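# Seat two printed parts on jig pins, or press CALL

## Task

Working quickly, fit both loose printed parts onto their matching pins in the jig, as the drawing shows. If this kit is one that should not be assembled, do not assemble it: instead press the blue CALL button fully down from above with a closed gripper and keep it down for one second, touching none of the kit's parts, the jig or the drawing. If the kit is assembled, CALL must not be touched.

## Robot and tools

Robot: two arms, left_arm and right_arm, each a six-joint arm with a two-finger parallel gripper and a wrist camera. Calibrated base poses in the scene frame: left_arm at (+0.034, +0.375, 0) m with quat_wxyz (+1.000, 0, 0, +0.013); right_arm at (+0.057, -0.308, 0) m with quat_wxyz (+1.000, 0, 0, -0.007).

Frames: the scene frame has its origin at table-top height halfway between the nominal bases, +z up, +x forward over the table, and left_arm on the +y side (arm names do not match image left and right). Every hand pose, target and wrist-camera pose is given in that arm's own base frame; the fixed cameras and the table use the scene frame. On the gripper, +z runs out along the fingers and the fingers open and close along y. end_effector_position is the point between the finger pads, roughly 1 cm back from the tips.

The row: every motion command is built from rows of 16 numbers covering both arms, left first: x, y, z, qw, qx, qy, qz, opening for left_arm, then the same eight for right_arm. x, y, z is an absolute position in metres in that arm's base frame; the quaternion is an absolute orientation, w first. Opening runs from -1 (closed) to +1 (fully open, 0.094 m). Both arms appear in every row even if one does not move; to park an arm, repeat its last reported pose and the opening it should keep, and to hold an orientation, resend the same quaternion rather than the drifted reported one.

execute_actions(actions, cameras): actions is a list of actions; each action is up to 15 rows, one per 1/30 s control step, and a short action repeats its last row to fill 15 steps. Any target more than 0.6 m from that gripper's current position along any of the gripper's own axes is rejected for both arms; a malformed action, or a first action failing that check, rejects the whole call. Images appear only for an empty actions list or when cameras names them.

move(target, speed, blend, opening_speed, grip_force, blocking, cameras): drives each gripper in a straight line from its Hand target to the target pose; target is one 16-number row or a list of up to 15 rows (no 0.6 m limit). speed is m/s, 0.002 to 4.3, default 0.25 (rotation capped at twice that in rad/s), one value or one per target. blend in metres rounds corners of a list; 0 stops at each point. opening_speed is the finger command rate per second on the -1..+1 scale, at least 0.2; use it on fragile parts. grip_force is newtons per pad, 10 to 50 (default full), one value or one per arm, and it persists; lower forces close slowly. blocking=false returns after about 0.5 s while the move continues; a new move replaces it. Moves do not avoid obstacles or the other arm, grippers lag and overshoot more when fast, and passing near an arm's own base can flip its shoulder, so route around it. The result adds a move: line (done, off_target, moving, held, fault) and active limits (paced means clipped, held means steps withheld).

wait(seconds, 0 to 10): lets time pass with commands held; a running move carries on. stop(): brakes the current move. zoom_image(camera, region=[x0,y0,x1,y1] pixels, at most 504 per side) enlarges part of the newest image of cam_high, cam_low, cam_over, cam_left_wrist or cam_right_wrist (all 672x504). read_manual gives only licence text. finished_scene ends the scene irreversibly; the result must then hold without the robot.

Results: each arm reports end_effector_position and end_effector_quat_wxyz, Hand target (where the arm is actually being sent, possibly short of the command), Joint positions (last entry is finger opening in metres), Joint torques, Joint velocities, grip_measured (opening on the command scale; reads up to about 2.5 mm wide when empty and a little narrower than a firmly squeezed hard part), grip_effort_nm (gripper motor effort, negative closing, not a pad force), Tool commands, motor temperatures and MOTOR HOT or fault lines. Orientation commands are clipped to 40 degrees from the measured one per step, so big turns need several actions. Friction and gravity can leave a gripper a few centimetres off target without any contact; reported poses and camera calibrations can be off by centimetres or a few degrees.

Cautions: never let parts fall off the table or drop from height, and open only once a carried part is still. Approach contacts slowly; fast moves and targets far beyond a contact push harder. Keep the two arms, grippers and wrist cameras apart, and never close one gripper on the other's fingers; a moderate clash between arms can fail the scene. Avoid slamming fixed or heavy objects. Holding loads, stretched postures or pushing toward unreachable poses heat motors; at 100 °C that arm goes limp for 30 to 60 s or more. Thinking time lets the scene keep running.

Each tool is called after "Emit:" by a JSON object that holds its "name" and its "arguments".

## Session

Emit:
{"name": "execute_actions", "arguments": {"actions": [], "cameras": ["all"]}}

Scene clock: 0.00 s.
left_arm: end_effector_position=(+0.7929, +0.4261, +0.1129) grip_measured=+1.000 grip_effort_nm=n/a end_effector_quat_wxyz=(+0.679, +0.099, +0.688, +0.238) | right_arm: end_effector_position=(+0.3720, +0.0318, +0.3910) grip_measured=+1.000 grip_effort_nm=n/a end_effector_quat_wxyz=(+0.274, -0.158, +0.933, +0.171)
Joint positions: left_arm=[0.563 2.425 1.799 0.662 0.369 0.467 0.094] | right_arm=[-0.13 1.053 1.322 -1.371 -0.479 -0.349 0.094]
Joint velocities: within noise
Joint torques (N m): no reading
Motor temperatures (°C): left_arm=[35 29 31 32 33 30 27] | right_arm=[28 37 31 30 30 30 30]
Heat: left arm: hottest waist 35 °C; right arm: hottest shoulder 37 °C.
Hand target: left_arm +0.7975, +0.4290, +0.1394; +0.690, +0.103, +0.672, +0.248 | right_arm +0.3750, +0.0314, +0.4048; +0.288, -0.162, +0.929, +0.166
Tool commands: left_gripper/opening=+1.0 right_gripper/opening=+1.0

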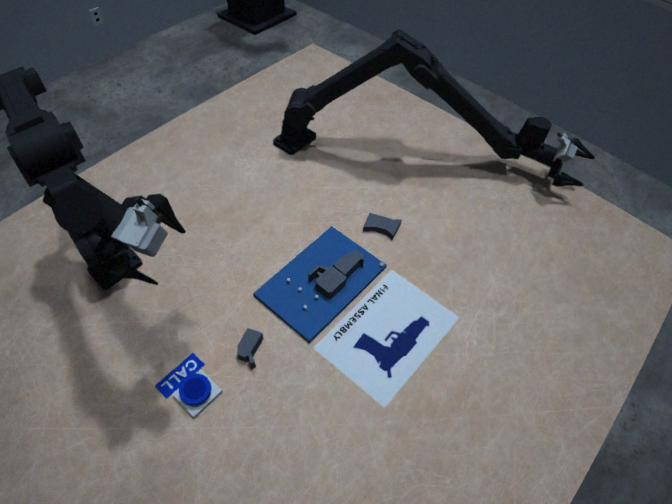

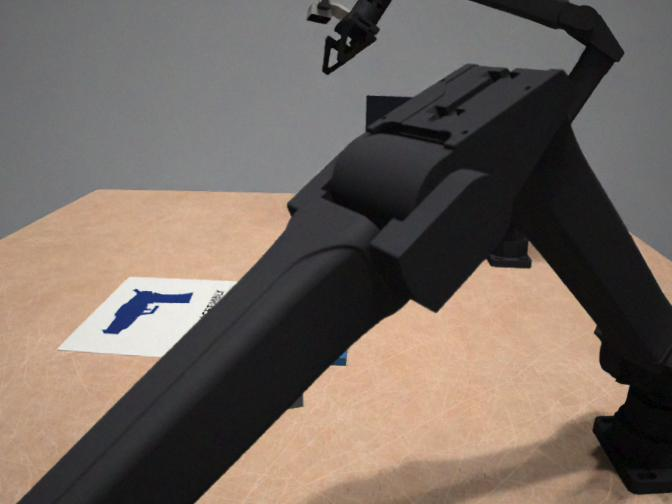

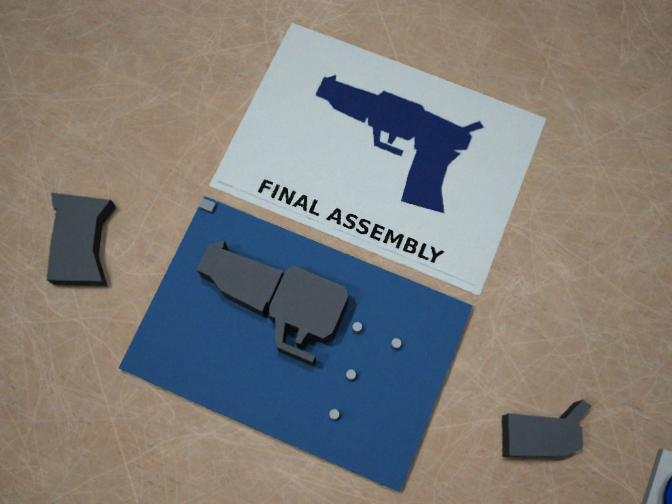

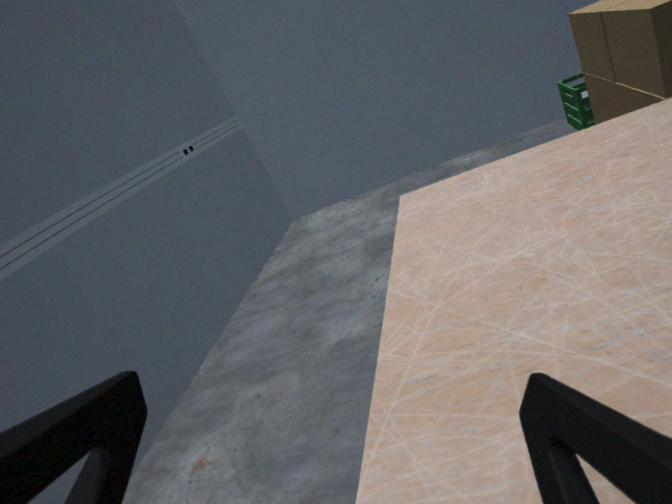

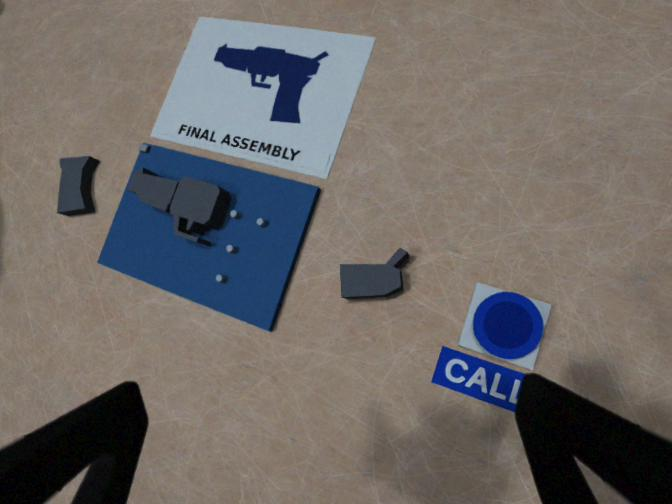

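Emit:
{"name": "move", "arguments": {"target": [[0.7929, 0.4261, 0.1129, 0.679, 0.099, 0.688, 0.238, 1.0, 0.436, -0.056, 0.13, 0, -0.167, 0.986, 0, -1.0]], "speed": 0.4, "cameras": ["cam_high", "cam_right_wrist"]}}

Emit:
{"name": "zoom_image", "arguments": {"camera": "cam_high", "region": [130, 300, 290, 420]}}

Scene clock: 35.93 s.
left_arm: end_effector_position=(+0.7929, +0.4261, +0.1129) grip_measured=+1.000 grip_effort_nm=-0.01 end_effector_quat_wxyz=(+0.679, +0.099, +0.688, +0.238) | right_arm: end_effector_position=(+0.4300, -0.0562, +0.1254) grip_measured=-0.989 grip_effort_nm=-0.61 end_effector_quat_wxyz=(-0.010, -0.161, +0.987, +0.004)
Joint positions: left_arm=[0.563 2.425 1.799 0.662 0.369 0.467 0.094] | right_arm=[-0.13 1.552 1.185 -1.226 -0.003 -0.452 0.001]
Joint torques (N m): left_arm=[-1.79 -21.95 9.4 1.18 -0.02 0] | right_arm=[0.03 -10.52 8.69 0.25 0.09 -0.17]
Motor temperatures (°C): left_arm=[35 32 34 32 32 30 27] | right_arm=[28 38 37 30 30 30 29]
Heat: left arm: hottest waist 35 °C; right arm: hottest shoulder 38 °C.
Hand target: left_arm +0.7929, +0.4260, +0.1130; +0.679, +0.099, +0.688, +0.238 | right_arm +0.4359, -0.0560, +0.1301; +0.000, -0.167, +0.986, +0.000
Off the commanded pose: left_arm 0.000 m, 0 deg | right_arm 0.008 m, 1 deg.
move: done
camera_calibration:
cam_right_wrist: T_world_to_cam=[[0.306278, -0.95186, 0.012521, -0.190129], [-0.864145, -0.272489, 0.423088, 0.341763], [-0.399308, -0.140402, -0.906002, 0.362987], [0, 0, 0, 1]] pos_world=[0.498509, -0.036885, 0.186652]
Images, in order (width x height): cam_high 672x504, cam_right_wrist 672x504.

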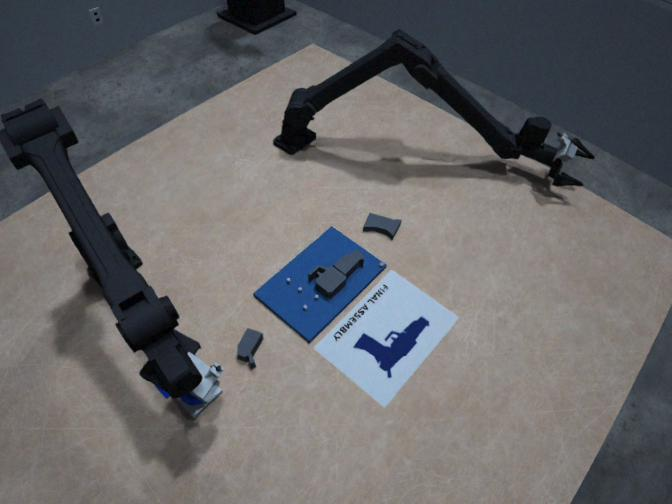

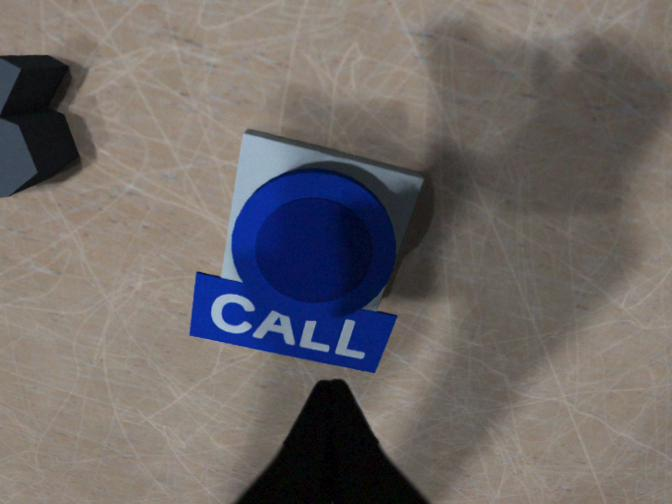

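Scaled by 3.150.

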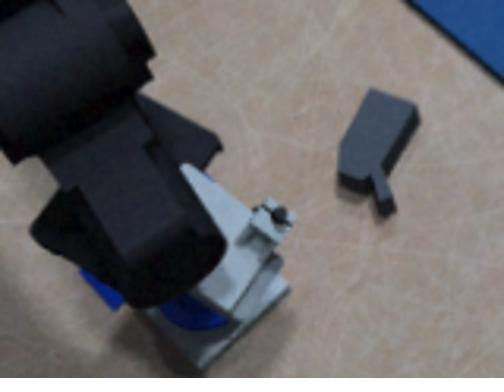

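Emit:
{"name": "move", "arguments": {"target": [[0.7929, 0.4261, 0.1129, 0.679, 0.099, 0.688, 0.238, 1.0, 0.436, -0.053, 0.08, 0, -0.167, 0.986, 0, -1.0], [0.7929, 0.4261, 0.1129, 0.679, 0.099, 0.688, 0.238, 1.0, 0.436, -0.053, 0.05, 0, -0.167, 0.986, 0, -1.0]], "speed": [0.15, 0.05], "blend": 0.01, "cameras": ["cam_right_wrist"]}}

Scene clock: 48.27 s.
left_arm: end_effector_position=(+0.7929, +0.4261, +0.1129) grip_measured=+1.000 grip_effort_nm=-0.01 end_effector_quat_wxyz=(+0.679, +0.099, +0.688, +0.238) | right_arm: end_effector_position=(+0.4374, -0.0572, +0.0575) grip_measured=-0.989 grip_effort_nm=-0.61 end_effector_quat_wxyz=(+0.005, -0.161, +0.987, +0.000)
Joint positions: left_arm=[0.563 2.425 1.799 0.662 0.369 0.467 0.094] | right_arm=[-0.13 1.631 1.084 -1.013 -0.002 -0.452 0.001]
Joint torques (N m): left_arm=[-1.79 -21.89 9.4 1.18 -0.02 0] | right_arm=[0.5 -9.52 6.87 0.34 0.09 -0.1]
Heat: left arm: hottest waist 35 °C; right arm: hottest elbow 39 °C.
Hand target: left_arm +0.7929, +0.4260, +0.1130; +0.679, +0.099, +0.688, +0.238 | right_arm +0.4359, -0.0531, +0.0502; +0.000, -0.167, +0.986, +0.000
Off the commanded pose: left_arm 0.000 m, 0 deg | right_arm 0.009 m, 1 deg.
move: done
camera_calibration:
cam_right_wrist: T_world_to_cam=[[0.305614, -0.951786, 0.0265329, -0.193099], [-0.877155, -0.270591, 0.396711, 0.383863], [-0.370404, -0.144514, -0.91756, 0.292133], [0, 0, 0, 1]] pos_world=[0.503928, -0.037702, 0.12089]
Images, in order (width x height): cam_right_wrist 672x504.

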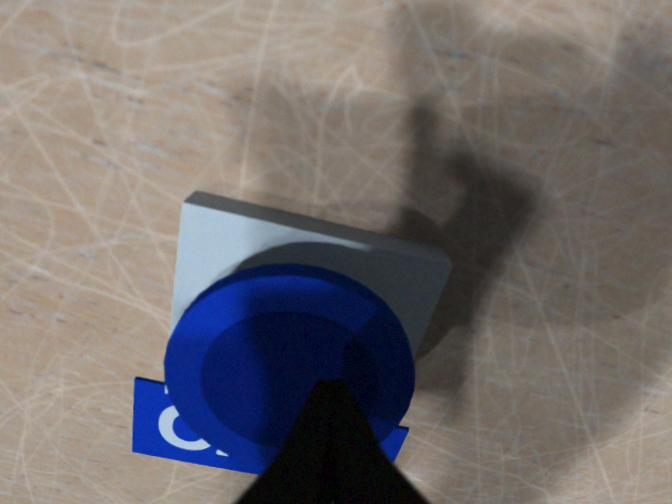

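Emit:
{"name": "move", "arguments": {"target": [0.7929, 0.4261, 0.1129, 0.679, 0.099, 0.688, 0.238, 1.0, 0.436, -0.051, 0.035, 0, -0.167, 0.986, 0, -1.0], "speed": 0.05, "cameras": ["cam_right_wrist"]}}

Scene clock: 55.97 s.
left_arm: end_effector_position=(+0.7929, +0.4261, +0.1129) grip_measured=+1.000 grip_effort_nm=-0.02 end_effector_quat_wxyz=(+0.679, +0.099, +0.688, +0.238) | right_arm: end_effector_position=(+0.4378, -0.0573, +0.0467) grip_measured=-0.989 grip_effort_nm=-0.61 end_effector_quat_wxyz=(+0.007, -0.161, +0.987, -0.001)
Joint positions: left_arm=[0.563 2.425 1.799 0.662 0.369 0.467 0.094] | right_arm=[-0.13 1.646 1.069 -0.98 -0.002 -0.452 0.001]
Joint torques (N m): left_arm=[-1.73 -21.89 9.4 1.18 -0.02 0] | right_arm=[0.79 -9.11 6.43 0.59 0.09 -0.06]
Heat: left arm: hottest waist 35 °C; right arm: hottest shoulder 39 °C.
Hand target: left_arm +0.7929, +0.4260, +0.1130; +0.679, +0.099, +0.688, +0.238 | right_arm +0.4356, -0.0512, +0.0352; +0.000, -0.167, +0.986, +0.000
Off the commanded pose: left_arm 0.000 m, 0 deg | right_arm 0.013 m, 1 deg.
move: off_target (right_arm)
camera_calibration:
cam_right_wrist: T_world_to_cam=[[0.305509, -0.951778, 0.0279842, -0.192989], [-0.878509, -0.270412, 0.393827, 0.389304], [-0.367269, -0.144902, -0.918758, 0.280924], [0, 0, 0, 1]] pos_world=[0.504141, -0.0377036, 0.110184]
Images, in order (width x height): cam_right_wrist 672x504.

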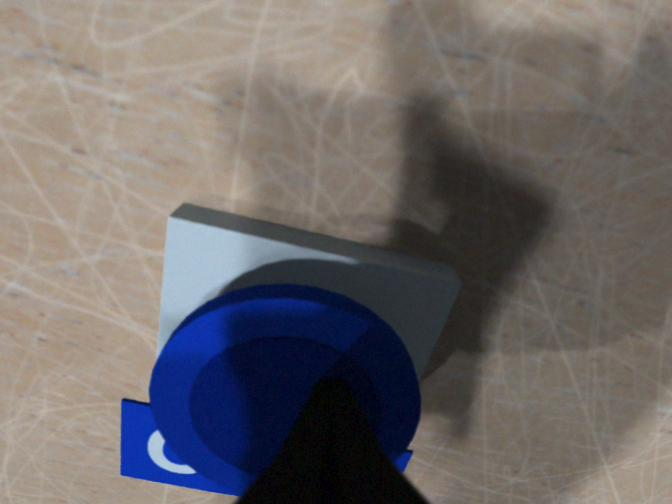

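Emit:
{"name": "move", "arguments": {"target": [0.7929, 0.4261, 0.1129, 0.679, 0.099, 0.688, 0.238, 1.0, 0.430, -0.045, 0.027, 0, -0.167, 0.986, 0, -1.0], "speed": 0.05, "cameras": ["cam_right_wrist"]}}

Scene clock: 72.10 s.
left_arm: end_effector_position=(+0.7929, +0.4261, +0.1129) grip_measured=+1.000 grip_effort_nm=-0.01 end_effector_quat_wxyz=(+0.679, +0.099, +0.688, +0.238) | right_arm: end_effector_position=(+0.4382, -0.0554, +0.0433) grip_measured=-0.989 grip_effort_nm=-0.61 end_effector_quat_wxyz=(+0.014, -0.162, +0.987, -0.004)
Joint positions: left_arm=[0.563 2.425 1.799 0.662 0.369 0.467 0.094] | right_arm=[-0.125 1.643 1.054 -0.953 0 -0.45 0.001]
Joint torques (N m): left_arm=[-1.73 -21.83 9.4 1.17 -0.02 0] | right_arm=[1.32 -9.11 5.42 0.57 0 0.03]
Heat: left arm: hottest waist 35 °C; right arm: hottest shoulder 39 °C.
Hand target: left_arm +0.7929, +0.4260, +0.1130; +0.679, +0.099, +0.688, +0.238 | right_arm +0.4296, -0.0454, +0.0277; +0.000, -0.167, +0.986, +0.000
Off the commanded pose: left_arm 0.000 m, 0 deg | right_arm 0.021 m, 2 deg.
move: off_target (right_arm)
camera_calibration:
cam_right_wrist: T_world_to_cam=[[0.307976, -0.950692, 0.0365387, -0.19259], [-0.883424, -0.271507, 0.381897, 0.394064], [-0.353146, -0.149894, -0.923482, 0.272032], [0, 0, 0, 1]] pos_world=[0.503506, -0.0353266, 0.107762]
Images, in order (width x height): cam_right_wrist 672x504.

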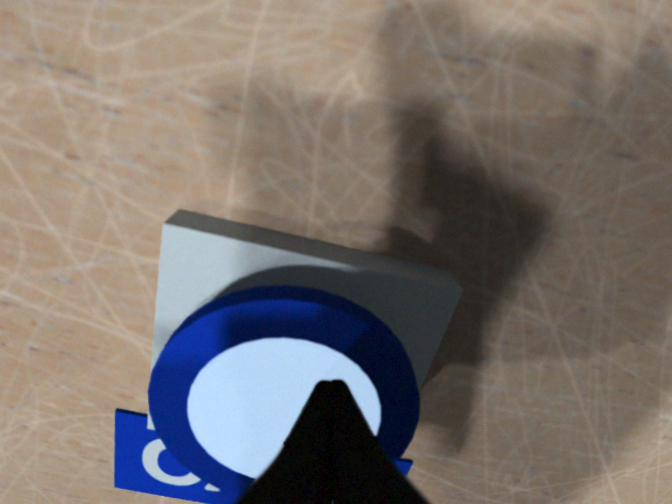

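Emit:
{"name": "move", "arguments": {"target": [0.7929, 0.4261, 0.1129, 0.679, 0.099, 0.688, 0.238, 1.0, 0.430, -0.045, 0.022, 0, -0.167, 0.986, 0, -1.0], "speed": 0.05}}

Emit:
{"name": "wait", "arguments": {"seconds": 1.0, "cameras": ["cam_right_wrist"]}}

Scene clock: 76.03 s.
left_arm: end_effector_position=(+0.7929, +0.4261, +0.1129) grip_measured=+1.000 grip_effort_nm=-0.02 end_effector_quat_wxyz=(+0.679, +0.099, +0.688, +0.238) | right_arm: end_effector_position=(+0.4380, -0.0553, +0.0420) grip_measured=-0.989 grip_effort_nm=-0.61 end_effector_quat_wxyz=(+0.015, -0.162, +0.987, -0.005)
Joint positions: left_arm=[0.563 2.425 1.799 0.662 0.369 0.467 0.094] | right_arm=[-0.125 1.643 1.05 -0.946 0 -0.45 0.001]
Joint torques (N m): left_arm=[-1.79 -21.95 9.4 1.18 -0.03 0] | right_arm=[1.26 -8.47 5.35 0.7 0 0.04]
Heat: left arm: hottest waist 35 °C; right arm: hottest shoulder 39 °C.
Hand target: left_arm +0.7929, +0.4260, +0.1130; +0.679, +0.099, +0.688, +0.238 | right_arm +0.4292, -0.0454, +0.0228; +0.000, -0.167, +0.986, +0.000
Off the commanded pose: left_arm 0.000 m, 0 deg | right_arm 0.024 m, 2 deg.
move: off_target (right_arm)

Scene clock: 77.03 s.
left_arm: end_effector_position=(+0.7929, +0.4261, +0.1129) grip_measured=+1.000 grip_effort_nm=-0.01 end_effector_quat_wxyz=(+0.679, +0.099, +0.688, +0.238) | right_arm: end_effector_position=(+0.4380, -0.0553, +0.0420) grip_measured=-0.989 grip_effort_nm=-0.61 end_effector_quat_wxyz=(+0.015, -0.162, +0.987, -0.005)
Joint positions: left_arm=[0.563 2.425 1.799 0.662 0.369 0.467 0.094] | right_arm=[-0.125 1.643 1.05 -0.946 0 -0.45 0.001]
Joint torques (N m): left_arm=[-1.85 -21.89 9.4 1.2 -0.02 0] | right_arm=[1.32 -8.41 5.33 0.8 0 0.04]
Heat: left arm: hottest waist 35 °C; right arm: hottest shoulder 39 °C.
Hand target: left_arm +0.7929, +0.4260, +0.1130; +0.679, +0.099, +0.688, +0.238 | right_arm +0.4292, -0.0454, +0.0228; +0.000, -0.167, +0.986, +0.000
Tool commands: left_gripper/opening=+1.0 right_gripper/opening=-1.0
Off the commanded pose: left_arm 0.000 m, 0 deg | right_arm 0.024 m, 2 deg.
wait: 1.00 s; at rest by 0.17 s
camera_calibration:
cam_right_wrist: T_world_to_cam=[[0.307469, -0.950801, 0.037942, -0.192234], [-0.884837, -0.271015, 0.378964, 0.395213], [-0.350037, -0.150092, -0.924633, 0.269439], [0, 0, 0, 1]] pos_world=[0.503118, -0.0352271, 0.106655]
Images, in order (width x height): cam_right_wrist 672x504.

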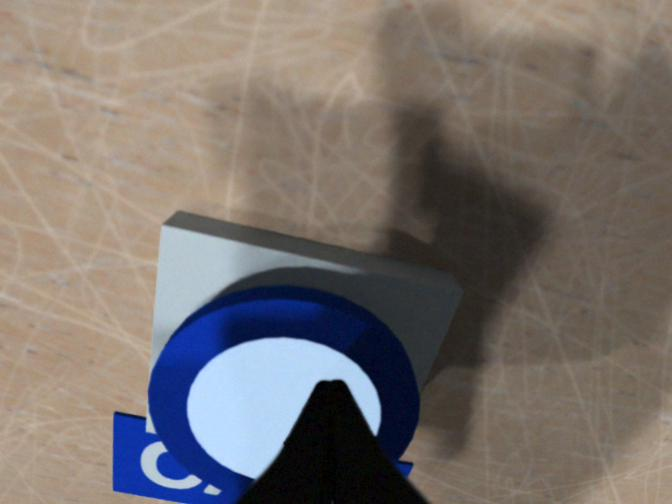

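Emit:
{"name": "move", "arguments": {"target": [0.7929, 0.4261, 0.1129, 0.679, 0.099, 0.688, 0.238, 1.0, 0.432, -0.05, 0.13, 0, -0.167, 0.986, 0, -1.0], "speed": 0.15, "cameras": ["cam_right_wrist"]}}

Scene clock: 80.27 s.
left_arm: end_effector_position=(+0.7929, +0.4261, +0.1129) grip_measured=+1.000 grip_effort_nm=-0.01 end_effector_quat_wxyz=(+0.679, +0.099, +0.688, +0.238) | right_arm: end_effector_position=(+0.4122, -0.0521, +0.1114) grip_measured=-0.989 grip_effort_nm=-0.61 end_effector_quat_wxyz=(-0.022, -0.162, +0.987, +0.006)
Joint positions: left_arm=[0.563 2.425 1.799 0.662 0.369 0.467 0.094] | right_arm=[-0.125 1.536 1.126 -1.206 0 -0.45 0.001]
Joint torques (N m): left_arm=[-1.79 -21.89 9.39 1.18 -0.03 0] | right_arm=[0.5 -9.52 11.86 -0.46 -0.02 -0.07]
Heat: left arm: hottest waist 35 °C; right arm: hottest shoulder 39 °C.
Hand target: left_arm +0.7929, +0.4260, +0.1130; +0.679, +0.099, +0.688, +0.238 | right_arm +0.4310, -0.0499, +0.1301; +0.000, -0.167, +0.986, +0.000
Off the commanded pose: left_arm 0.000 m, 0 deg | right_arm 0.027 m, 3 deg.
move: off_target (right_arm)
camera_calibration:
cam_right_wrist: T_world_to_cam=[[0.30903, -0.951038, 0.00510435, -0.18083], [-0.853277, -0.274886, 0.443121, 0.326523], [-0.420022, -0.141293, -0.896447, 0.351248], [0, 0, 0, 1]] pos_world=[0.482029, -0.0325906, 0.171109]
Images, in order (width x height): cam_right_wrist 672x504.

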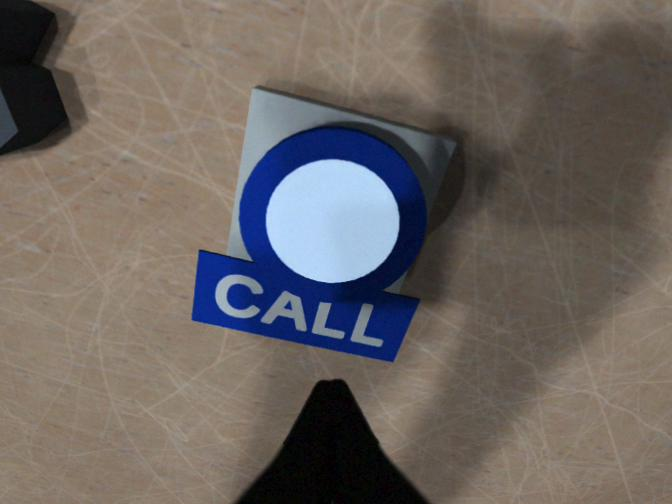

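The CALL light stays on after release, so the call registered.

Emit:
{"name": "finished_scene", "arguments": {"scene": 1}}

The scene is finished: the task was done.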